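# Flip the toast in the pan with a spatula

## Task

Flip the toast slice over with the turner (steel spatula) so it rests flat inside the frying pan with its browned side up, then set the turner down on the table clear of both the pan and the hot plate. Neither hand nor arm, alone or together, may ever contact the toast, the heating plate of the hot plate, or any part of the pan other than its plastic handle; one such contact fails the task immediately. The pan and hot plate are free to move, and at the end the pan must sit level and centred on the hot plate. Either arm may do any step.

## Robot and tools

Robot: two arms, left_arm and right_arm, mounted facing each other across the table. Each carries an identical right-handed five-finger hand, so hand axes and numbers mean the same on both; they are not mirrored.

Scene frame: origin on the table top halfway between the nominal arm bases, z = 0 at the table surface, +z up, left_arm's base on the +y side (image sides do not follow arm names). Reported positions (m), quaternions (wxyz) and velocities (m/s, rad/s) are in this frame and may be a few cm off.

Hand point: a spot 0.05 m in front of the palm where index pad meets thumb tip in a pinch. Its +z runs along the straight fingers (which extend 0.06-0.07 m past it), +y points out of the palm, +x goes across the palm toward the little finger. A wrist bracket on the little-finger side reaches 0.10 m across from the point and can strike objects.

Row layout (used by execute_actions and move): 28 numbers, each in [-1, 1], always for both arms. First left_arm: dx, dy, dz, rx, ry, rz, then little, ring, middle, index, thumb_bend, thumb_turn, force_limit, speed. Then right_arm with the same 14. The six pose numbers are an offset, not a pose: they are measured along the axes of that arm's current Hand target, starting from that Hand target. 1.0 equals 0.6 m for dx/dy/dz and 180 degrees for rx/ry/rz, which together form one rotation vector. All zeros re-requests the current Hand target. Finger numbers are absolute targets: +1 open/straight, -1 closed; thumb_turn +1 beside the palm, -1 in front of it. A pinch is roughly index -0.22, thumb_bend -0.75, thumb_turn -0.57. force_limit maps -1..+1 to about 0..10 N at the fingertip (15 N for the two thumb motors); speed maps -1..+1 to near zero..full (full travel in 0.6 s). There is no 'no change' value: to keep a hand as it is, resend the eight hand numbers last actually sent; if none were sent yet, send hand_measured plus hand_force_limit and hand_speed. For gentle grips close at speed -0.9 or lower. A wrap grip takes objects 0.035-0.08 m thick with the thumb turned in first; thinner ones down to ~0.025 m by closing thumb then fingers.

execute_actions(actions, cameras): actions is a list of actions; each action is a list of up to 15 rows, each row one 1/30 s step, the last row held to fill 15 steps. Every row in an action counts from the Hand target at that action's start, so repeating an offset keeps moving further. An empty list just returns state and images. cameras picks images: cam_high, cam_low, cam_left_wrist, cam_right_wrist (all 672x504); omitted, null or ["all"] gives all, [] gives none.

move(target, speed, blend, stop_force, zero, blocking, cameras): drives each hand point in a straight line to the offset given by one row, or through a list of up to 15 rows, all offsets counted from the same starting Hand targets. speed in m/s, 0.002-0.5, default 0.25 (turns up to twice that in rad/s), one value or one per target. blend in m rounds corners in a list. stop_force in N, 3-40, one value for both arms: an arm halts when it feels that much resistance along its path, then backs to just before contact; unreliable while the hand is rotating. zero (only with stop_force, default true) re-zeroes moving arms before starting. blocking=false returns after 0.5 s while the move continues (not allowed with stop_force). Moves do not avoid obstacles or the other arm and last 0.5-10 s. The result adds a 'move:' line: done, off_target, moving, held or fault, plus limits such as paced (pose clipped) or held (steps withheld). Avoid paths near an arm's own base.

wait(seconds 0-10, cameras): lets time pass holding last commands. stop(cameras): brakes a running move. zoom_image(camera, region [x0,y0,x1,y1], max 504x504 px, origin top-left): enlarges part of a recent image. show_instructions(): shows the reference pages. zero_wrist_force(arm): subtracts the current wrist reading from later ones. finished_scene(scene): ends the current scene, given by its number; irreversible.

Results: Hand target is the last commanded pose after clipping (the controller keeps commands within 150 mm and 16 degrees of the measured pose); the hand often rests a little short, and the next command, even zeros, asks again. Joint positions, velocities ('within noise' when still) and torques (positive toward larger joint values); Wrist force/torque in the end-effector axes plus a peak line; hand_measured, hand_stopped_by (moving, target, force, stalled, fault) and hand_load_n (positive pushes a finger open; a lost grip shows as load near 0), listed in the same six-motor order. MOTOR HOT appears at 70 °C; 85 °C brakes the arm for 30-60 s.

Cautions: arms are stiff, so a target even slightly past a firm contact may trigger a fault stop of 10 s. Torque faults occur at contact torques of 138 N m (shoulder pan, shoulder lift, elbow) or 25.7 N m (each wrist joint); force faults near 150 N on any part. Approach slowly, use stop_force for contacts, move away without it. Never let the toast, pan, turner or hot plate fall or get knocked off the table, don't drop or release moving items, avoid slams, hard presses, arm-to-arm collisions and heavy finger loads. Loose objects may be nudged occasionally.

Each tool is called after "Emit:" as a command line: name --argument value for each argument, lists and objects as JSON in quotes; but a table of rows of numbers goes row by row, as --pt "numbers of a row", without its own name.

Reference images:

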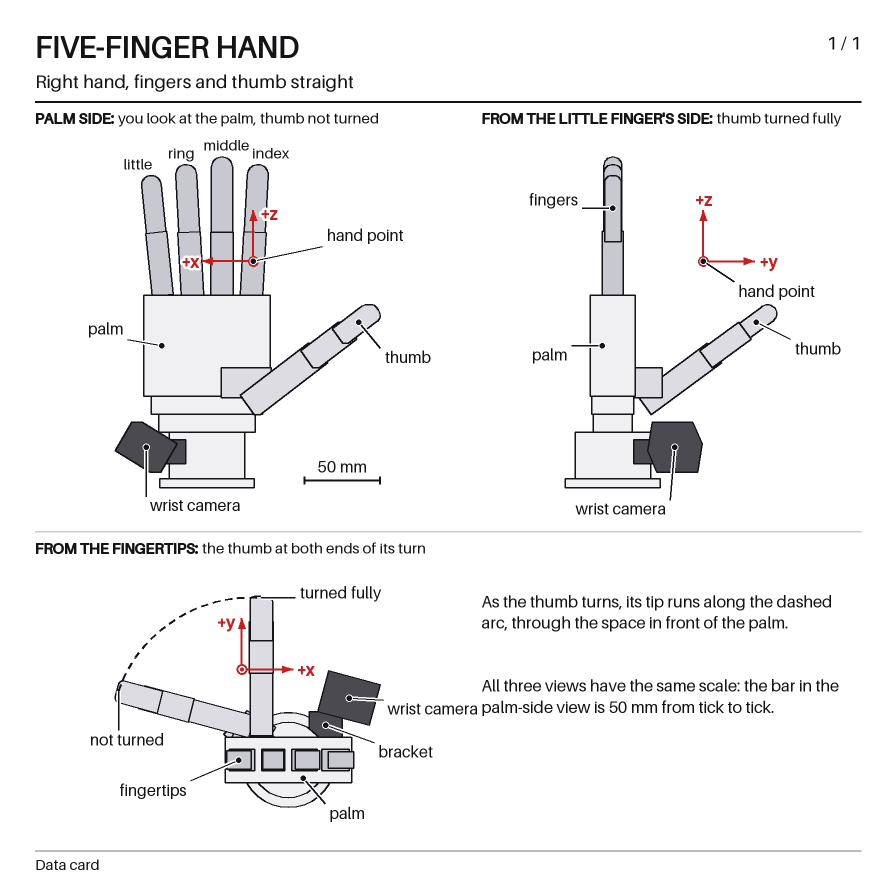

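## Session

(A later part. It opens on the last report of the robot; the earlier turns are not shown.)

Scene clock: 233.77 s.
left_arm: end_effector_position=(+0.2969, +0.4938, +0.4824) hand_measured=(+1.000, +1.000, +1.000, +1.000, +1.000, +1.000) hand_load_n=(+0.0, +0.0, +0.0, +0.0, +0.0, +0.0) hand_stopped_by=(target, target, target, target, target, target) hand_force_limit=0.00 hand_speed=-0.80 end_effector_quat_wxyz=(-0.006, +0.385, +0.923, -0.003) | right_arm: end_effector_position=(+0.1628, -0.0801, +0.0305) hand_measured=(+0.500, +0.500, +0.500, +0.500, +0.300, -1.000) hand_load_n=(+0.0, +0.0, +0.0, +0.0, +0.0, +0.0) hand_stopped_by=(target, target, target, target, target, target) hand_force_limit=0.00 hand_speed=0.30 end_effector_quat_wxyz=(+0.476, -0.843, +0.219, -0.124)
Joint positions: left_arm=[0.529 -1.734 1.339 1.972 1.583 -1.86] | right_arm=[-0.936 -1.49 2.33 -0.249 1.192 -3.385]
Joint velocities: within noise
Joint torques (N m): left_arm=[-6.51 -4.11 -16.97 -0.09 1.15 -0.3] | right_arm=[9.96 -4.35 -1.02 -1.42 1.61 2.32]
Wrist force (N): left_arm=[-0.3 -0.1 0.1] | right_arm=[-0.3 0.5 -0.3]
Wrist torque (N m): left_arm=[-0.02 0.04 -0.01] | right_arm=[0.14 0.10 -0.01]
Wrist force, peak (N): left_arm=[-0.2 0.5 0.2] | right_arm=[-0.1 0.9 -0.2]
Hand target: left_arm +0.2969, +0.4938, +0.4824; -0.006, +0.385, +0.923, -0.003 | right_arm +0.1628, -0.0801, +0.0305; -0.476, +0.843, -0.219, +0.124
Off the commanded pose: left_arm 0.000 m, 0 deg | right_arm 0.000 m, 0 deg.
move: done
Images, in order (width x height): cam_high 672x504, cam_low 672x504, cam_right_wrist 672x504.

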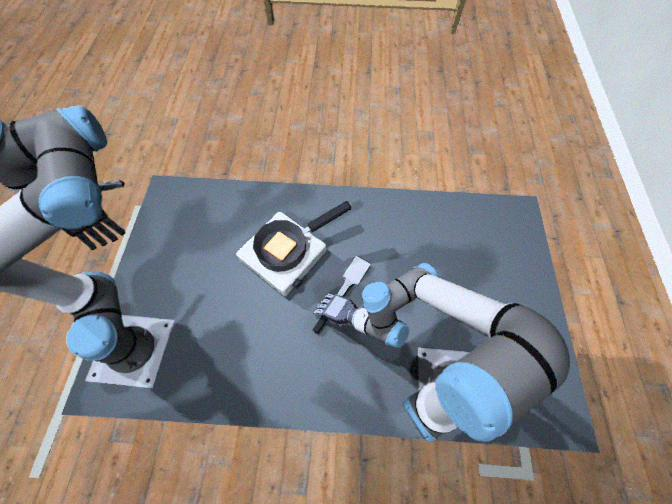

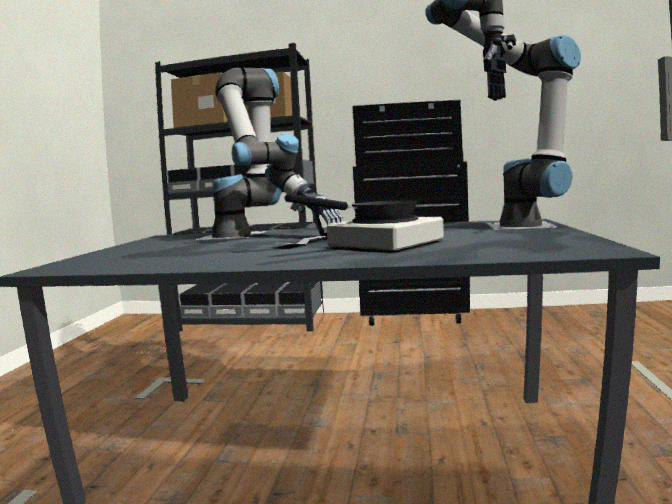

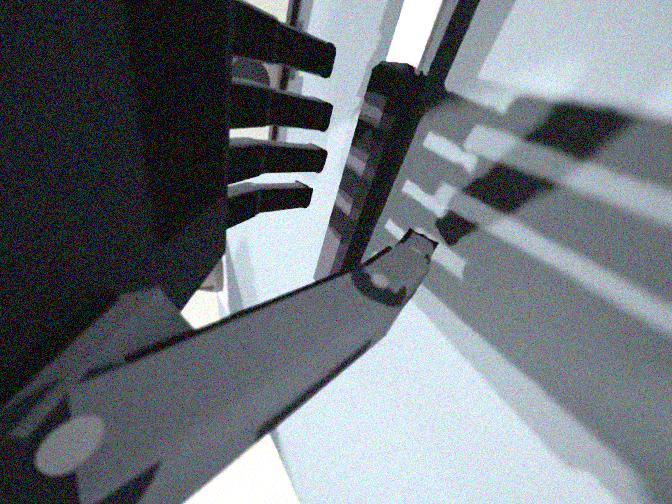

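Emit:
move --target '[0,0,0,0,0,0,1,1,1,1,1,1,0,-0.8,0,0,0,0,0,0,0.3,0.3,0.3,0.3,-0.1,-1,-0.7,-0.3]' --cameras '["cam_right_wrist"]'

Emit:
zoom_image --camera "cam_right_wrist" --region '[180, 0, 580, 300]'

Scene clock: 246.87 s.
left_arm: end_effector_position=(+0.2969, +0.4938, +0.4824) hand_measured=(+1.000, +1.000, +1.000, +1.000, +1.000, +1.000) hand_load_n=(+0.0, +0.0, +0.0, +0.0, -0.5, +0.0) hand_stopped_by=(target, target, target, target, target, target) hand_force_limit=0.00 hand_speed=-0.80 end_effector_quat_wxyz=(-0.006, +0.385, +0.923, -0.003) | right_arm: end_effector_position=(+0.1628, -0.0801, +0.0305) hand_measured=(+0.300, +0.300, +0.300, +0.300, -0.100, -1.000) hand_load_n=(+0.0, +0.0, +0.0, +0.0, +0.0, +0.0) hand_stopped_by=(target, target, target, target, target, target) hand_force_limit=-0.70 hand_speed=-0.30 end_effector_quat_wxyz=(+0.476, -0.843, +0.219, -0.124)
Joint positions: left_arm=[0.529 -1.734 1.339 1.972 1.583 -1.86] | right_arm=[-0.936 -1.49 2.33 -0.249 1.192 -3.385]
Joint velocities: within noise
Joint torques (N m): left_arm=[-5.18 -4.27 -16.65 0.06 1.3 -0.28] | right_arm=[9.52 -5.09 -5.87 -0.58 1.55 2.17]
Wrist force (N): left_arm=[-0.4 -0.3 0.1] | right_arm=[-0.3 0.5 -0.2]
Wrist torque (N m): left_arm=[-0.06 0.06 -0.03] | right_arm=[0.13 0.09 0.00]
Wrist force, peak (N): left_arm=[-0.5 0.2 0.4] | right_arm=[-0.5 0.8 -0.2]
Hand target: left_arm +0.2969, +0.4938, +0.4824; -0.006, +0.385, +0.923, -0.003 | right_arm +0.1628, -0.0801, +0.0305; -0.476, +0.843, -0.219, +0.124
Off the commanded pose: left_arm 0.000 m, 0 deg | right_arm 0.000 m, 0 deg.
move: done
Images, in order (width x height): cam_right_wrist 672x504.

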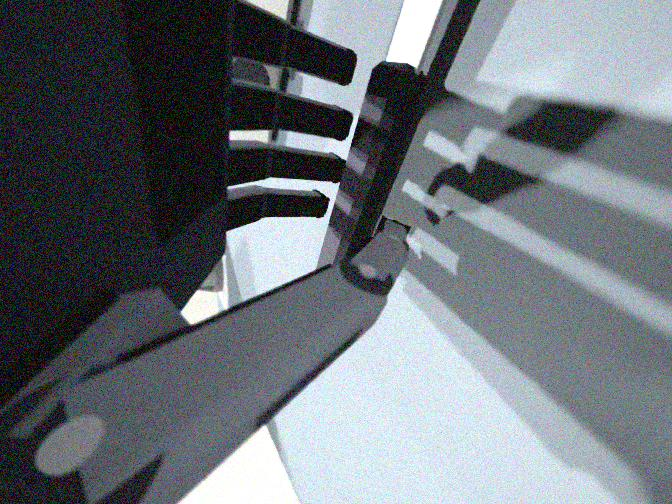

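Scaled by 1.260.

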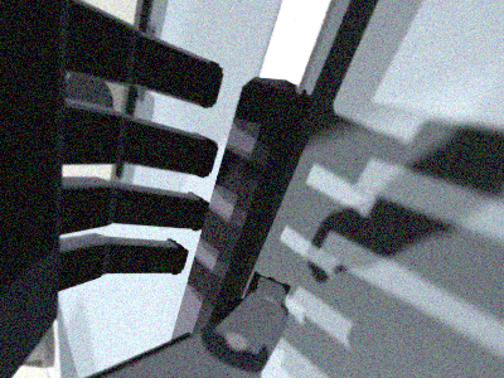

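Emit:
move --target '[0,0,0,0,0,0,1,1,1,1,1,1,0,-0.8,0,0,0,0,0,0,0.1,0.1,0.1,0.1,-0.25,-1,-0.7,-0.3]' --cameras '["cam_right_wrist"]'

Emit:
zoom_image --camera "cam_right_wrist" --region '[180, 0, 580, 300]'

Scene clock: 250.60 s.
left_arm: end_effector_position=(+0.2969, +0.4938, +0.4824) hand_measured=(+1.000, +1.000, +1.000, +1.000, +1.000, +1.000) hand_load_n=(+0.0, +0.0, +0.0, -0.5, +0.0, +0.0) hand_stopped_by=(target, target, target, target, target, target) hand_force_limit=0.00 hand_speed=-0.80 end_effector_quat_wxyz=(-0.006, +0.385, +0.923, -0.003) | right_arm: end_effector_position=(+0.1628, -0.0801, +0.0305) hand_measured=(+0.100, +0.100, +0.100, +0.100, -0.250, -1.000) hand_load_n=(+0.5, +0.0, +0.0, +0.0, +0.0, +0.0) hand_stopped_by=(target, target, target, target, target, target) hand_force_limit=-0.70 hand_speed=-0.30 end_effector_quat_wxyz=(+0.476, -0.843, +0.219, -0.124)
Joint positions: left_arm=[0.529 -1.734 1.339 1.972 1.583 -1.86] | right_arm=[-0.936 -1.49 2.33 -0.249 1.192 -3.385]
Joint velocities: within noise
Joint torques (N m): left_arm=[-5.7 -3.57 -15.89 -0.03 1.2 -0.34] | right_arm=[9.1 -5.57 -10.88 0.3 1.31 2.2]
Wrist force (N): left_arm=[-0.1 -0.1 -0.1] | right_arm=[-0.4 0.3 -0.5]
Wrist torque (N m): left_arm=[-0.01 0.02 0.00] | right_arm=[0.13 0.12 -0.02]
Wrist force, peak (N): left_arm=[-0.4 -0.2 0.3] | right_arm=[-0.2 0.7 -0.6]
Hand target: left_arm +0.2969, +0.4938, +0.4824; -0.006, +0.385, +0.923, -0.003 | right_arm +0.1628, -0.0801, +0.0305; -0.476, +0.843, -0.219, +0.124
Off the commanded pose: left_arm 0.000 m, 0 deg | right_arm 0.000 m, 0 deg.
move: done
Images, in order (width x height): cam_right_wrist 672x504.

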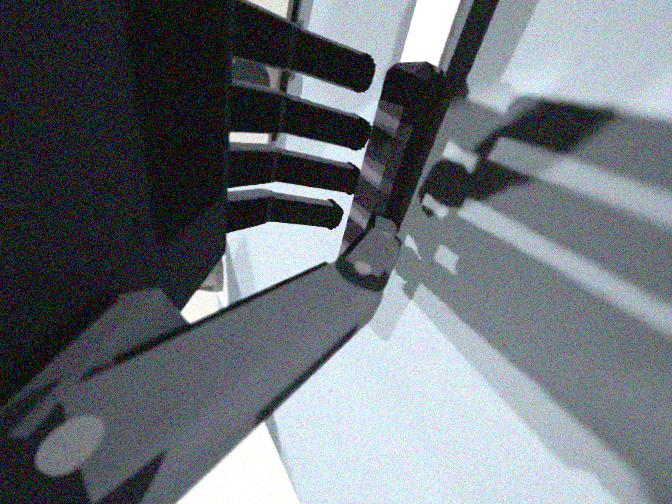

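Scaled by 1.260.

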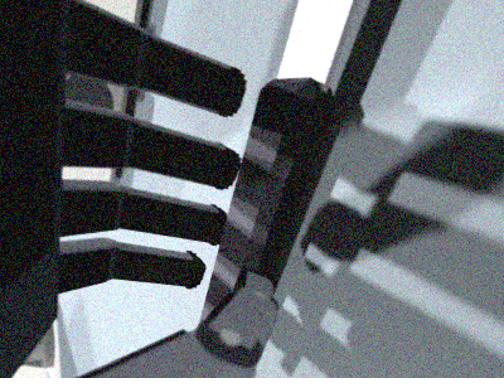

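Emit:
move --target '[0,0,0,0,0,0,1,1,1,1,1,1,0,-0.8,0,0,0,0,0,0,-0.05,-0.05,-0.05,-0.05,-0.5,-1,-0.4,-0.3]' --cameras '["cam_right_wrist"]'

Emit:
zoom_image --camera "cam_right_wrist" --region '[180, 0, 580, 300]'

Scene clock: 256.47 s.
left_arm: end_effector_position=(+0.2969, +0.4938, +0.4824) hand_measured=(+1.000, +1.000, +1.000, +1.000, +1.000, +1.000) hand_load_n=(+0.0, +0.0, +0.0, +0.0, +0.0, +0.5) hand_stopped_by=(target, target, target, target, target, target) hand_force_limit=0.00 hand_speed=-0.80 end_effector_quat_wxyz=(-0.006, +0.385, +0.923, -0.003) | right_arm: end_effector_position=(+0.1628, -0.0801, +0.0305) hand_measured=(-0.050, -0.050, -0.050, -0.050, -0.500, -1.000) hand_load_n=(+0.0, +0.0, +0.0, +0.0, +0.0, +0.0) hand_stopped_by=(target, target, target, target, target, target) hand_force_limit=-0.40 hand_speed=-0.30 end_effector_quat_wxyz=(+0.476, -0.843, +0.219, -0.124)
Joint positions: left_arm=[0.529 -1.734 1.339 1.972 1.583 -1.86] | right_arm=[-0.936 -1.49 2.33 -0.249 1.192 -3.385]
Joint velocities: within noise
Joint torques (N m): left_arm=[-6.41 -4.27 -17.76 -0.17 1.65 -0.24] | right_arm=[8.98 -5.67 -15.22 1.27 1.12 1.6]
Wrist force (N): left_arm=[0.0 -0.1 0.0] | right_arm=[-0.2 0.6 -0.4]
Wrist torque (N m): left_arm=[-0.01 -0.01 0.01] | right_arm=[0.16 0.08 0.00]
Wrist force, peak (N): left_arm=[-0.5 0.4 0.0] | right_arm=[-0.3 0.8 -0.4]
Hand target: left_arm +0.2969, +0.4938, +0.4824; -0.006, +0.385, +0.923, -0.003 | right_arm +0.1628, -0.0801, +0.0305; -0.476, +0.843, -0.219, +0.124
Off the commanded pose: left_arm 0.000 m, 0 deg | right_arm 0.000 m, 0 deg.
move: done
Images, in order (width x height): cam_right_wrist 672x504.

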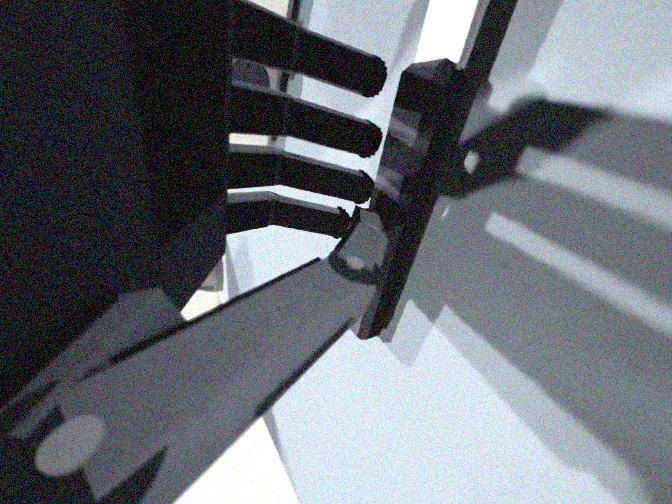

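Scaled by 1.260.

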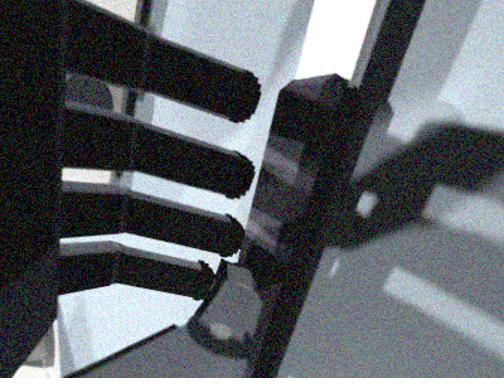

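Emit:
move --pt "0 0 0 0 0 0 1 1 1 1 1 1 0 -0.8 0 -0.0572 -0.0343 0 0 0 -0.05 -0.05 -0.05 -0.05 -0.5 -1 -0.4 -0.3" --pt "0 0 0 0 0 0 1 1 1 1 1 1 0 -0.8 0 -0.0365 -0.0687 0.089 0 0 0.4 0.4 0.4 0.4 0.2 -1 -0.4 0.3" --speed 0.15 --cameras '["cam_high","cam_right_wrist"]'

Emit:
zoom_image --camera "cam_right_wrist" --region '[180, 0, 580, 300]'

Emit:
zoom_image --camera "cam_high" --region '[260, 230, 400, 345]'

Scene clock: 271.70 s.
left_arm: end_effector_position=(+0.2969, +0.4938, +0.4824) hand_measured=(+1.000, +1.000, +1.000, +1.000, +1.000, +1.000) hand_load_n=(+0.0, +0.0, +0.0, +0.0, +0.0, +0.0) hand_stopped_by=(target, target, target, target, target, target) hand_force_limit=0.00 hand_speed=-0.80 end_effector_quat_wxyz=(-0.006, +0.385, +0.923, -0.003) | right_arm: end_effector_position=(+0.1511, -0.1010, +0.0705) hand_measured=(+0.400, +0.400, +0.400, +0.400, +0.200, -1.000) hand_load_n=(+0.0, +0.0, -0.5, +0.0, +0.0, +0.0) hand_stopped_by=(target, target, target, target, target, target) hand_force_limit=-0.40 hand_speed=0.30 end_effector_quat_wxyz=(+0.588, -0.768, +0.200, -0.153)
Joint positions: left_arm=[0.529 -1.734 1.339 1.972 1.583 -1.86] | right_arm=[-1.105 -1.733 2.578 -0.526 0.979 -3.324]
Joint velocities: within noise
Joint torques (N m): left_arm=[-4.08 -2.96 -16.84 -0.07 1.72 -0.42] | right_arm=[-12.4 -21 -2.9 -2.01 -1.73 2.22]
Wrist force (N): left_arm=[-0.3 0.0 0.1] | right_arm=[-0.2 0.7 0.3]
Wrist torque (N m): left_arm=[-0.01 0.03 -0.01] | right_arm=[0.12 0.01 -0.02]
Wrist force, peak (N): left_arm=[-0.2 0.5 0.1] | right_arm=[-0.1 1.5 -0.1]
Hand target: left_arm +0.2969, +0.4938, +0.4824; -0.006, +0.385, +0.923, -0.003 | right_arm +0.1511, -0.1010, +0.0705; -0.588, +0.768, -0.200, +0.153
Off the commanded pose: left_arm 0.000 m, 0 deg | right_arm 0.000 m, 0 deg.
move: done
Images, in order (width x height): cam_high 672x504, cam_right_wrist 672x504.

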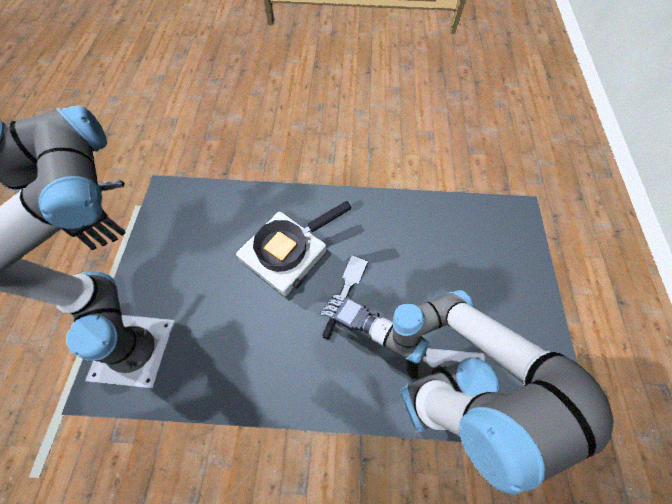

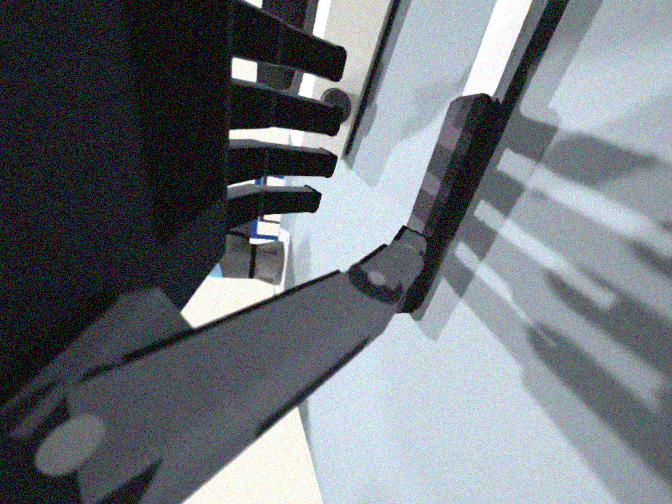

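Scaled by 1.260.

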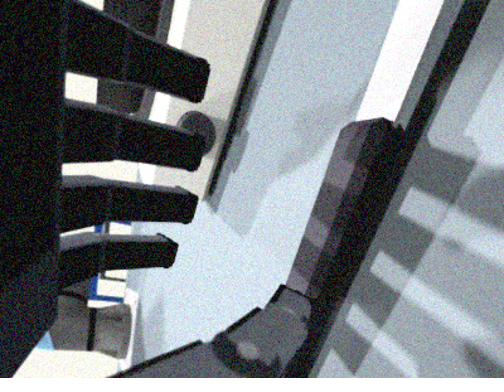

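Scaled by 3.600.

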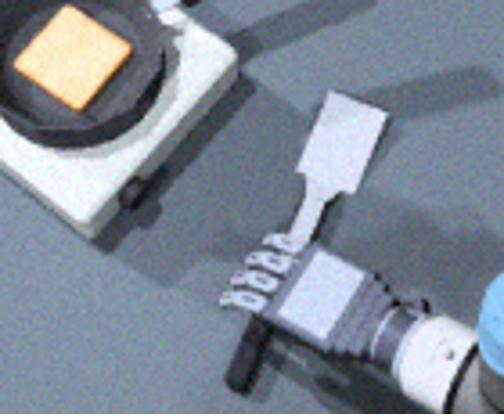

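Emit:
move --target '[0,0,0,0,0,0,1,1,1,1,1,1,0,-0.8,0,0.044,-0.002,0,-0.0375,-0.0102,0.4,0.4,0.4,0.4,0.2,-1,-0.4,0.3]' --speed 0.1 --cameras '["cam_high","cam_right_wrist"]'

Emit:
zoom_image --camera "cam_right_wrist" --region '[180, 0, 580, 300]'

Emit:
zoom_image --camera "cam_high" --region '[260, 230, 400, 345]'

Scene clock: 291.80 s.
left_arm: end_effector_position=(+0.2969, +0.4938, +0.4824) hand_measured=(+1.000, +1.000, +1.000, +1.000, +1.000, +1.000) hand_load_n=(+0.0, +0.0, +0.0, +0.0, +0.0, +0.0) hand_stopped_by=(target, target, target, target, target, target) hand_force_limit=0.00 hand_speed=-0.80 end_effector_quat_wxyz=(-0.006, +0.385, +0.923, -0.003) | right_arm: end_effector_position=(+0.1470, -0.1080, +0.0453) hand_measured=(+0.400, +0.400, +0.400, +0.400, +0.200, -1.000) hand_load_n=(+0.0, +0.0, +0.0, +0.0, +0.0, +0.0) hand_stopped_by=(target, target, target, target, target, target) hand_force_limit=-0.40 hand_speed=0.30 end_effector_quat_wxyz=(+0.597, -0.779, +0.153, -0.117)
Joint positions: left_arm=[0.529 -1.734 1.339 1.972 1.583 -1.86] | right_arm=[-1.248 -1.622 2.606 -0.582 0.73 -3.449]
Joint velocities: within noise
Joint torques (N m): left_arm=[-6.83 -5.22 -17.37 0.07 1.78 -0.55] | right_arm=[-12.64 3.81 -24.23 -1.66 -1.89 -2.76]
Wrist force (N): left_arm=[-0.2 0.1 -0.1] | right_arm=[-0.1 1.0 0.0]
Wrist torque (N m): left_arm=[0.02 0.03 0.00] | right_arm=[0.20 0.05 0.01]
Wrist force, peak (N): left_arm=[0.0 0.1 0.6] | right_arm=[-0.1 1.0 0.2]
Hand target: left_arm +0.2969, +0.4938, +0.4824; -0.006, +0.385, +0.923, -0.003 | right_arm +0.1472, -0.1080, +0.0453; -0.597, +0.779, -0.153, +0.117
Off the commanded pose: left_arm 0.000 m, 0 deg | right_arm 0.000 m, 0 deg.
move: done
Images, in order (width x height): cam_high 672x504, cam_right_wrist 672x504.

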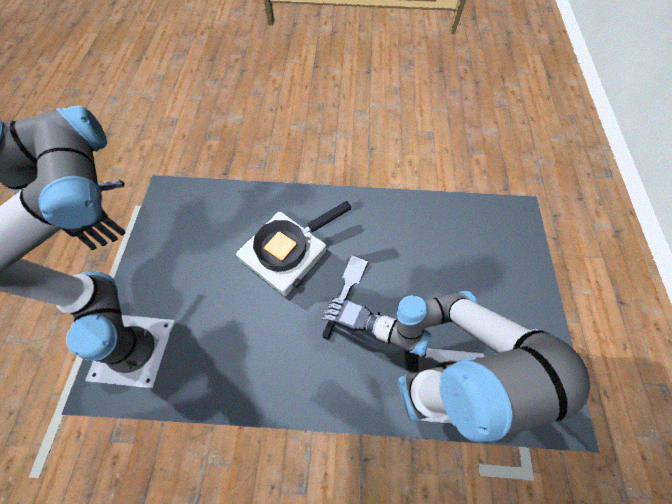

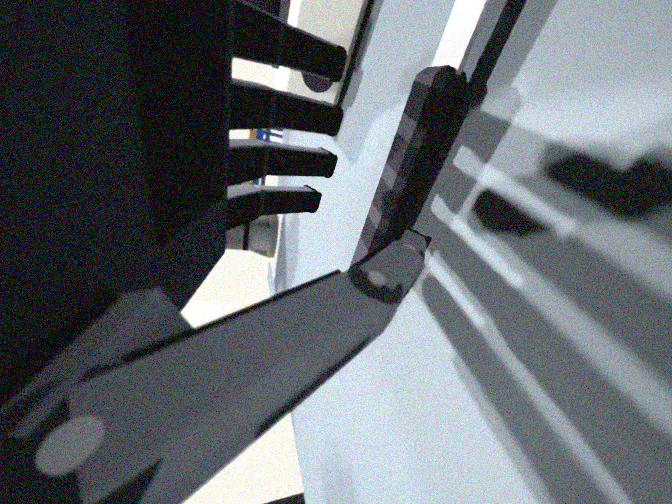

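Scaled by 1.260.

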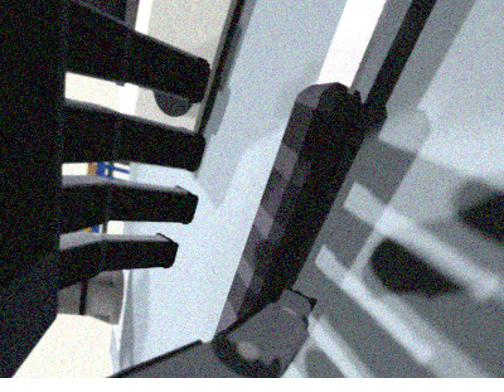

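Scaled by 3.600.

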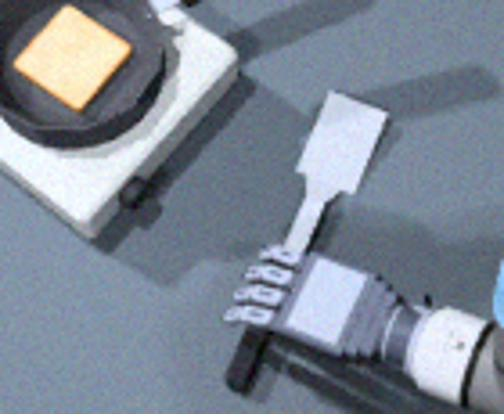

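Emit:
move --target '[0,0,0,0,0,0,1,1,1,1,1,1,0,-0.8,0,0.0257,0.007,0,0,0,0.4,0.4,0.4,0.4,0.05,-1,-0.4,0.3]' --speed 0.04 --stop_force 4 --cameras '["cam_high","cam_right_wrist"]'

Emit:
zoom_image --camera "cam_right_wrist" --region '[180, 0, 580, 300]'

Scene clock: 297.87 s.
left_arm: end_effector_position=(+0.2969, +0.4938, +0.4824) hand_measured=(+1.000, +1.000, +1.000, +1.000, +1.000, +1.000) hand_load_n=(+0.0, +0.0, +0.0, +0.0, -0.5, +0.0) hand_stopped_by=(target, target, target, target, target, target) hand_force_limit=0.00 hand_speed=-0.80 end_effector_quat_wxyz=(-0.006, +0.385, +0.923, -0.003) | right_arm: end_effector_position=(+0.1472, -0.1080, +0.0294) hand_measured=(+0.400, +0.400, +0.400, +0.400, +0.050, -1.000) hand_load_n=(+0.0, +0.0, +0.0, +0.0, +0.0, +0.0) hand_stopped_by=(target, target, target, target, target, target) hand_force_limit=-0.40 hand_speed=0.30 end_effector_quat_wxyz=(+0.597, -0.779, +0.153, -0.117)
Joint positions: left_arm=[0.529 -1.734 1.339 1.972 1.583 -1.86] | right_arm=[-1.248 -1.558 2.623 -0.663 0.73 -3.449]
Joint velocities: within noise
Joint torques (N m): left_arm=[-6.46 -3.45 -17.18 0.07 1.99 -0.2] | right_arm=[10.08 2.8 2.95 -1.63 1.56 2.3]
Wrist force (N): left_arm=[-0.3 0.0 0.0] | right_arm=[-0.3 1.0 -0.2]
Wrist torque (N m): left_arm=[0.00 0.04 -0.01] | right_arm=[0.21 0.08 0.01]
Wrist force, peak (N): left_arm=[0.1 0.0 0.5] | right_arm=[-0.2 1.2 0.0]
Hand target: left_arm +0.2969, +0.4938, +0.4824; -0.006, +0.385, +0.923, -0.003 | right_arm +0.1472, -0.1080, +0.0294; -0.597, +0.779, -0.153, +0.117
Off the commanded pose: left_arm 0.000 m, 0 deg | right_arm 0.000 m, 0 deg.
move: done
Images, in order (width x height): cam_high 672x504, cam_right_wrist 672x504.

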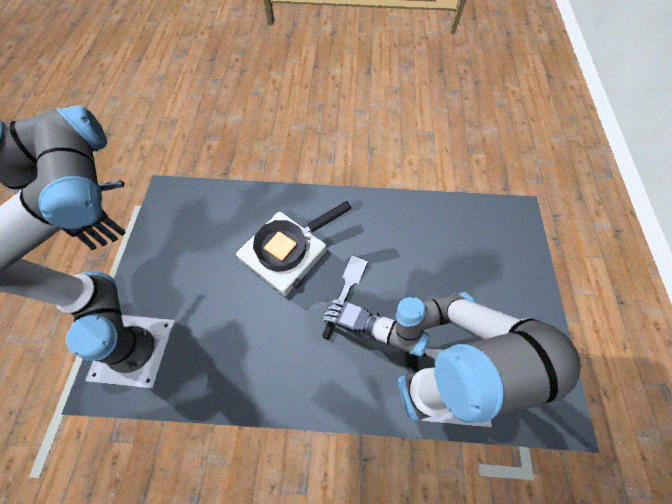

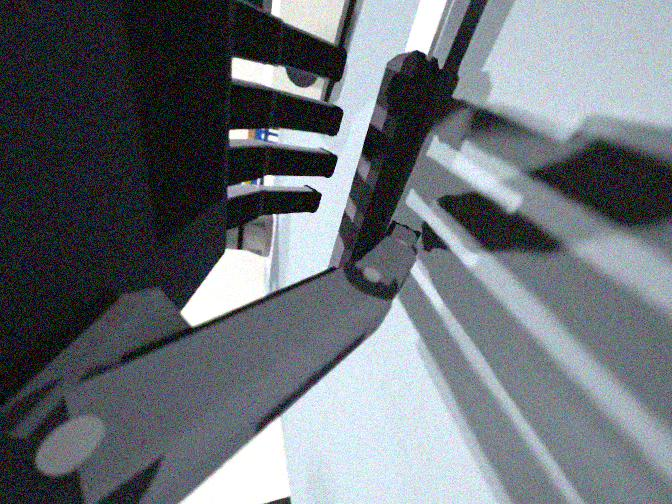

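Scaled by 1.260.

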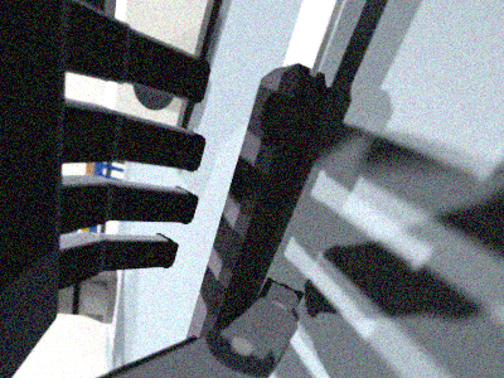

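Emit:
move --target '[0,0,0,0,0,0,1,1,1,1,1,1,0,-0.8,0,0,0,0,0,0,0.1,0.1,0.1,0.1,0.05,-1,-0.7,-0.5]' --cameras '["cam_right_wrist"]'

Emit:
zoom_image --camera "cam_right_wrist" --region '[180, 0, 580, 300]'

Scene clock: 301.50 s.
left_arm: end_effector_position=(+0.2969, +0.4938, +0.4824) hand_measured=(+1.000, +1.000, +1.000, +1.000, +1.000, +1.000) hand_load_n=(+0.0, -0.5, +0.0, +0.0, +0.0, +0.0) hand_stopped_by=(target, target, target, target, target, target) hand_force_limit=0.00 hand_speed=-0.80 end_effector_quat_wxyz=(-0.006, +0.385, +0.923, -0.003) | right_arm: end_effector_position=(+0.1472, -0.1080, +0.0294) hand_measured=(+0.100, +0.100, +0.180, +0.100, +0.050, -1.000) hand_load_n=(+0.0, +0.0, +0.5, +0.0, +0.5, +0.0) hand_stopped_by=(target, target, force, target, target, target) hand_force_limit=-0.70 hand_speed=-0.50 end_effector_quat_wxyz=(+0.597, -0.779, +0.153, -0.117)
Joint positions: left_arm=[0.529 -1.734 1.339 1.972 1.583 -1.86] | right_arm=[-1.248 -1.558 2.623 -0.663 0.73 -3.449]
Joint velocities: within noise
Joint torques (N m): left_arm=[-5.7 -4.22 -17.43 0.1 1.96 -0.52] | right_arm=[9.69 1.94 -1.58 -1.14 1.2 2.18]
Wrist force (N): left_arm=[0.1 0.0 -0.1] | right_arm=[-0.3 0.2 0.0]
Wrist torque (N m): left_arm=[0.00 -0.01 0.01] | right_arm=[0.22 0.06 -0.01]
Wrist force, peak (N): left_arm=[0.1 0.4 0.3] | right_arm=[-0.5 1.2 -0.1]
Hand target: left_arm +0.2969, +0.4938, +0.4824; -0.006, +0.385, +0.923, -0.003 | right_arm +0.1472, -0.1080, +0.0294; -0.597, +0.779, -0.153, +0.117
Off the commanded pose: left_arm 0.000 m, 0 deg | right_arm 0.000 m, 0 deg.
move: done
Images, in order (width x height): cam_right_wrist 672x504.

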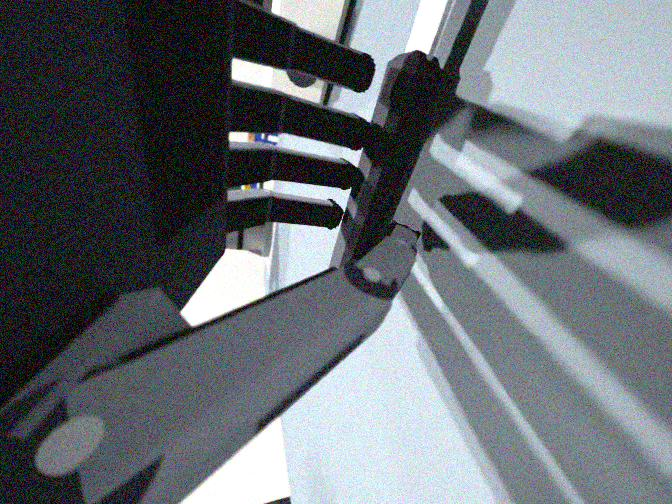

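Scaled by 1.260.

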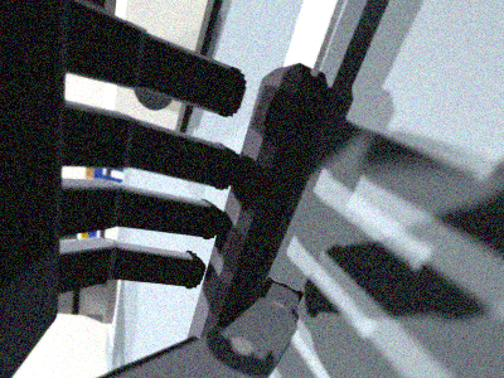

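Emit:
move --target '[0,0,0,0,0,0,1,1,1,1,1,1,0,-0.8,0,0.0161,0.0044,0,0,0,0.3,0.3,0.3,0.3,0.1,-1,-0.7,-0.5]' --speed 0.02 --stop_force 3 --cameras '["cam_high","cam_right_wrist"]'

Emit:
zoom_image --camera "cam_right_wrist" --region '[180, 0, 580, 300]'

Scene clock: 309.30 s.
left_arm: end_effector_position=(+0.2969, +0.4938, +0.4824) hand_measured=(+1.000, +1.000, +1.000, +1.000, +1.000, +1.000) hand_load_n=(+0.0, +0.0, +0.0, +0.0, -0.5, +0.0) hand_stopped_by=(target, target, target, target, target, target) hand_force_limit=0.00 hand_speed=-0.80 end_effector_quat_wxyz=(-0.006, +0.385, +0.923, -0.003) | right_arm: end_effector_position=(+0.1471, -0.1080, +0.0240) hand_measured=(+0.300, +0.300, +0.300, +0.300, +0.100, -1.000) hand_load_n=(+0.0, +0.0, -0.5, +0.0, -1.0, -1.0) hand_stopped_by=(target, target, target, target, target, target) hand_force_limit=-0.70 hand_speed=-0.50 end_effector_quat_wxyz=(+0.596, -0.779, +0.153, -0.117)
Joint positions: left_arm=[0.529 -1.734 1.339 1.972 1.583 -1.86] | right_arm=[-1.248 -1.536 2.628 -0.69 0.73 -3.449]
Joint velocities: within noise
Joint torques (N m): left_arm=[-5.71 -4.27 -16.67 0.17 2.25 -0.53] | right_arm=[-2.67 -24.6 -22.76 1.41 1.73 1.96]
Wrist force (N): left_arm=[-0.2 0.1 0.4] | right_arm=[-0.3 -2.6 -3.7]
Wrist torque (N m): left_arm=[-0.01 0.02 0.00] | right_arm=[0.04 0.13 -0.05]
Wrist force, peak (N): left_arm=[-0.3 0.2 0.4] | right_arm=[-1.2 -19.7 -22.7]
Hand target: left_arm +0.2969, +0.4938, +0.4824; -0.006, +0.385, +0.923, -0.003 | right_arm +0.1471, -0.1080, +0.0240; -0.596, +0.779, -0.153, +0.117 (not the last commanded pose)
Off the commanded pose: left_arm 0.000 m, 0 deg | right_arm 0.005 m, 0 deg.
move: contact (right_arm)
Images, in order (width x height): cam_high 672x504, cam_right_wrist 672x504.

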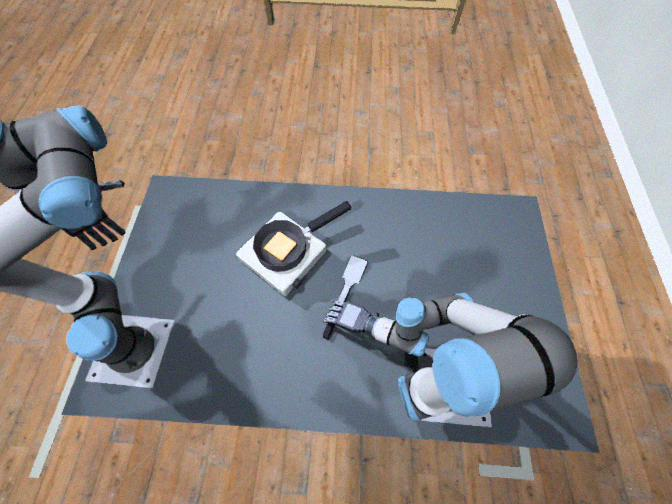

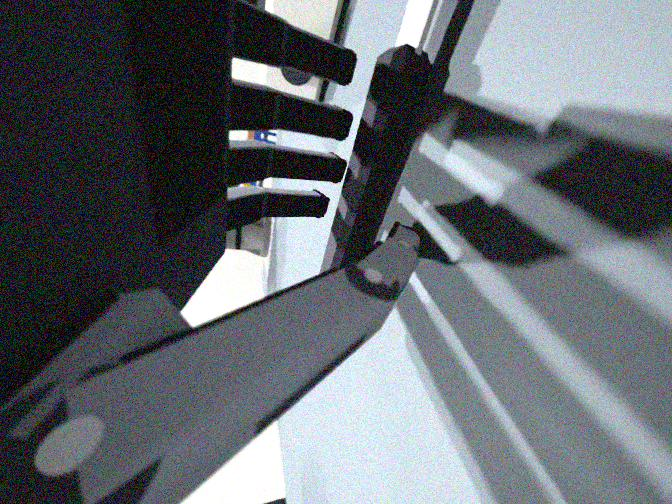

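Scaled by 1.260.

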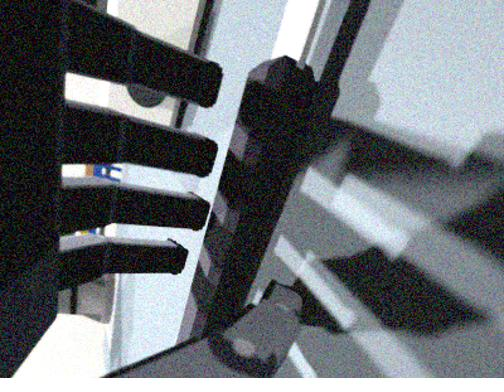

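Emit:
move --target '[0,0,0,0,0,0,1,1,1,1,1,1,0,-0.8,0,-0.0032,-0.0009,0,0,0,0.1,0.1,0.1,0.1,-0.02,-1,-0.6,-0.5]' --speed 0.02 --cameras '["cam_right_wrist"]'

Emit:
zoom_image --camera "cam_right_wrist" --region '[180, 0, 580, 300]'

Scene clock: 313.00 s.
left_arm: end_effector_position=(+0.2969, +0.4938, +0.4824) hand_measured=(+1.000, +1.000, +1.000, +1.000, +1.000, +1.000) hand_load_n=(+0.0, +0.5, +0.0, +0.0, -0.5, +0.5) hand_stopped_by=(target, target, target, target, target, target) hand_force_limit=0.00 hand_speed=-0.80 end_effector_quat_wxyz=(-0.006, +0.385, +0.923, -0.003) | right_arm: end_effector_position=(+0.1471, -0.1080, +0.0260) hand_measured=(+0.100, +0.164, +0.194, +0.108, -0.020, -1.000) hand_load_n=(+0.0, +0.0, +0.0, +0.0, +0.0, +0.0) hand_stopped_by=(target, force, force, force, target, target) hand_force_limit=-0.60 hand_speed=-0.50 end_effector_quat_wxyz=(+0.596, -0.779, +0.153, -0.117)
Joint positions: left_arm=[0.529 -1.734 1.339 1.972 1.583 -1.86] | right_arm=[-1.248 -1.544 2.626 -0.68 0.73 -3.449]
Joint velocities: within noise
Joint torques (N m): left_arm=[-4.86 -3.93 -16.14 -0.08 2.38 -0.56] | right_arm=[-11.1 -24.7 -24.46 1.82 -1.78 0.92]
Wrist force (N): left_arm=[-0.3 0.0 0.0] | right_arm=[-0.4 0.8 0.0]
Wrist torque (N m): left_arm=[0.00 0.04 -0.01] | right_arm=[0.18 0.09 -0.01]
Wrist force, peak (N): left_arm=[-0.3 0.5 0.0] | right_arm=[-0.2 -6.1 2.2]
Hand target: left_arm +0.2969, +0.4938, +0.4824; -0.006, +0.385, +0.923, -0.003 | right_arm +0.1471, -0.1080, +0.0260; -0.596, +0.779, -0.153, +0.117
Off the commanded pose: left_arm 0.000 m, 0 deg | right_arm 0.000 m, 0 deg.
move: done
Images, in order (width x height): cam_right_wrist 672x504.

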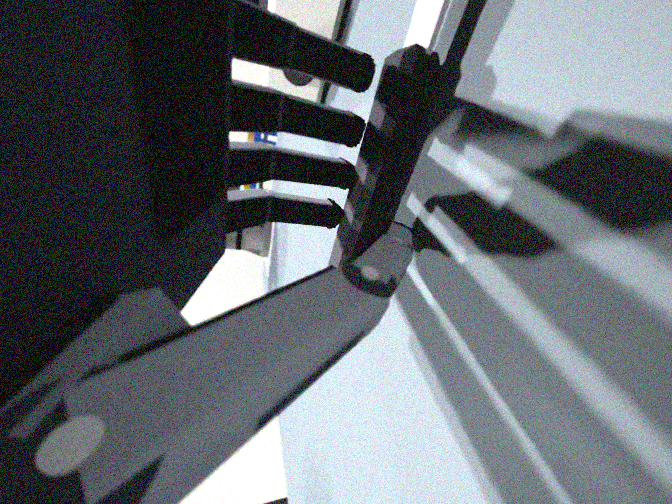

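Scaled by 1.260.

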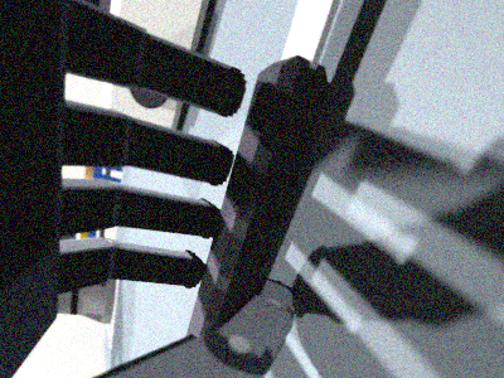

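Emit:
move --target '[0,0,0,0,0,0,1,1,1,1,1,1,0,-0.8,0,0,0,0,0,0,-0.1,-0.1,-0.1,-0.1,-0.3,-1,-0.3,-0.6]' --speed 0.02 --cameras '["cam_right_wrist"]'

Emit:
zoom_image --camera "cam_right_wrist" --region '[180, 0, 580, 300]'

Scene clock: 319.20 s.
left_arm: end_effector_position=(+0.2969, +0.4938, +0.4824) hand_measured=(+1.000, +1.000, +1.000, +1.000, +1.000, +1.000) hand_load_n=(+0.0, +0.0, +0.0, +0.5, +0.0, +0.0) hand_stopped_by=(target, target, target, target, target, target) hand_force_limit=0.00 hand_speed=-0.80 end_effector_quat_wxyz=(-0.006, +0.385, +0.923, -0.003) | right_arm: end_effector_position=(+0.1471, -0.1080, +0.0260) hand_measured=(-0.100, +0.100, +0.086, +0.068, -0.300, -1.000) hand_load_n=(+0.0, +0.0, +6.5, +0.0, +0.0, +0.0) hand_stopped_by=(target, force, force, force, target, target) hand_force_limit=-0.30 hand_speed=-0.60 end_effector_quat_wxyz=(+0.597, -0.779, +0.153, -0.117)
Joint positions: left_arm=[0.529 -1.734 1.339 1.972 1.583 -1.86] | right_arm=[-1.248 -1.544 2.626 -0.68 0.73 -3.449]
Joint velocities: within noise
Joint torques (N m): left_arm=[-6.17 -4.24 -16.38 0.01 2.56 -0.32] | right_arm=[-12.31 -16.89 -19.8 1.6 1.46 -2.64]
Wrist force (N): left_arm=[-0.1 0.4 0.1] | right_arm=[-0.6 -5.2 1.7]
Wrist torque (N m): left_arm=[0.06 0.01 0.01] | right_arm=[0.37 0.06 -0.16]
Wrist force, peak (N): left_arm=[-0.1 -0.1 0.5] | right_arm=[-0.3 -6.6 1.8]
Hand target: left_arm +0.2969, +0.4938, +0.4824; -0.006, +0.385, +0.923, -0.003 | right_arm +0.1471, -0.1080, +0.0260; -0.596, +0.779, -0.153, +0.117
Off the commanded pose: left_arm 0.000 m, 0 deg | right_arm 0.000 m, 0 deg.
move: done
Images, in order (width x height): cam_right_wrist 672x504.

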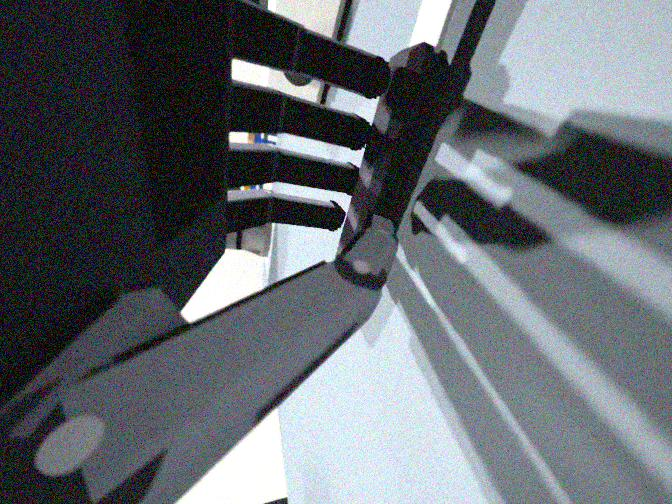

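Scaled by 1.260.

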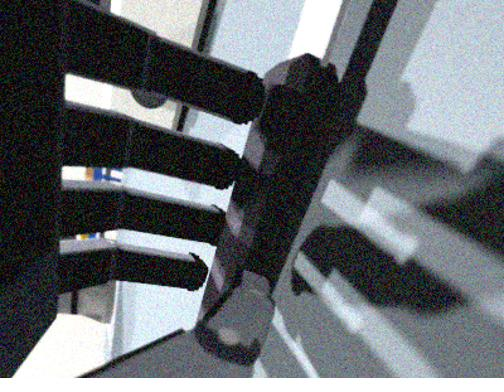

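Emit:
move --target '[0,0,0,0,0,0,1,1,1,1,1,1,0,-0.8,0,-0.0322,-0.0087,0,0,0,-0.1,-0.1,-0.1,-0.1,-0.3,-1,-0.3,-0.6]' --speed 0.04 --cameras '["cam_high","cam_right_wrist"]'

Emit:
zoom_image --camera "cam_right_wrist" --region '[180, 0, 580, 300]'

Scene clock: 325.40 s.
left_arm: end_effector_position=(+0.2969, +0.4938, +0.4824) hand_measured=(+1.000, +1.000, +1.000, +1.000, +1.000, +1.000) hand_load_n=(+0.0, +0.0, +0.0, +0.0, +0.0, +0.5) hand_stopped_by=(target, target, target, target, target, target) hand_force_limit=0.00 hand_speed=-0.80 end_effector_quat_wxyz=(-0.006, +0.385, +0.923, -0.003) | right_arm: end_effector_position=(+0.1471, -0.1080, +0.0460) hand_measured=(-0.100, +0.100, +0.086, +0.068, -0.300, -1.000) hand_load_n=(+0.0, +0.0, +0.0, +0.0, +0.0, +0.0) hand_stopped_by=(target, force, force, force, target, target) hand_force_limit=-0.30 hand_speed=-0.60 end_effector_quat_wxyz=(+0.597, -0.779, +0.153, -0.117)
Joint positions: left_arm=[0.529 -1.734 1.339 1.972 1.583 -1.86] | right_arm=[-1.248 -1.625 2.605 -0.578 0.73 -3.449]
Joint velocities: within noise
Joint torques (N m): left_arm=[-5.57 -2.29 -16.02 0.3 2.66 -0.48] | right_arm=[-13.29 -23.02 -25.75 1.52 -1.9 -2.75]
Wrist force (N): left_arm=[-0.2 0.1 0.1] | right_arm=[-0.5 0.9 0.2]
Wrist torque (N m): left_arm=[0.00 0.02 0.00] | right_arm=[0.17 0.09 -0.02]
Wrist force, peak (N): left_arm=[-0.2 0.3 0.4] | right_arm=[-0.4 -5.5 1.8]
Hand target: left_arm +0.2969, +0.4938, +0.4824; -0.006, +0.385, +0.923, -0.003 | right_arm +0.1471, -0.1080, +0.0460; -0.596, +0.779, -0.153, +0.117
Off the commanded pose: left_arm 0.000 m, 0 deg | right_arm 0.000 m, 0 deg.
move: done
Images, in order (width x height): cam_high 672x504, cam_right_wrist 672x504.

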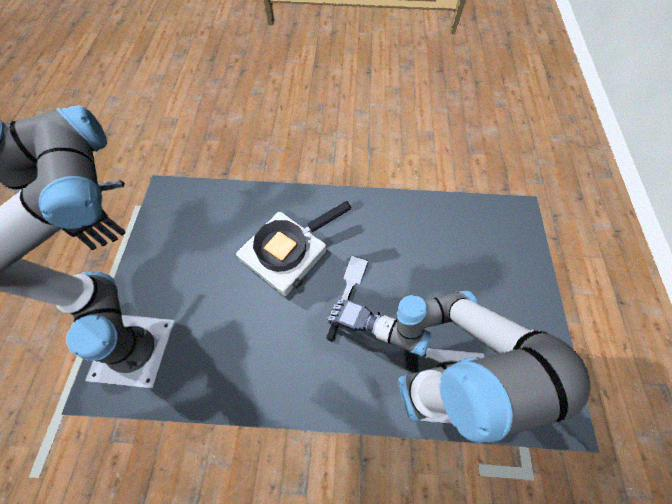

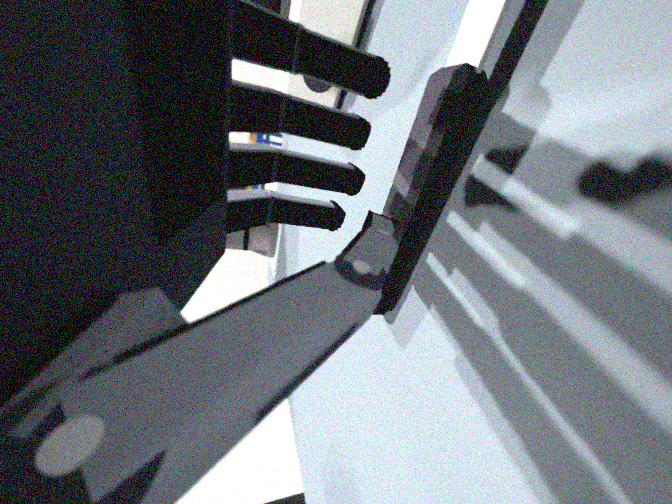

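Scaled by 1.260.

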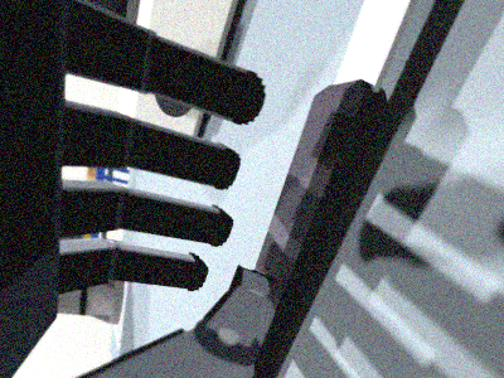

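Emit:
zoom_image --camera "cam_high" --region '[300, 240, 400, 345]'

Scaled by 4.800.

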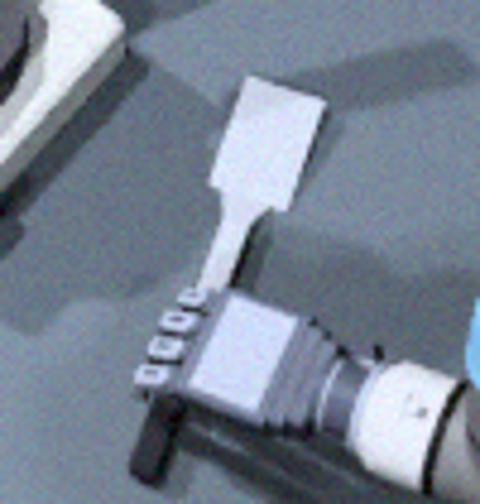

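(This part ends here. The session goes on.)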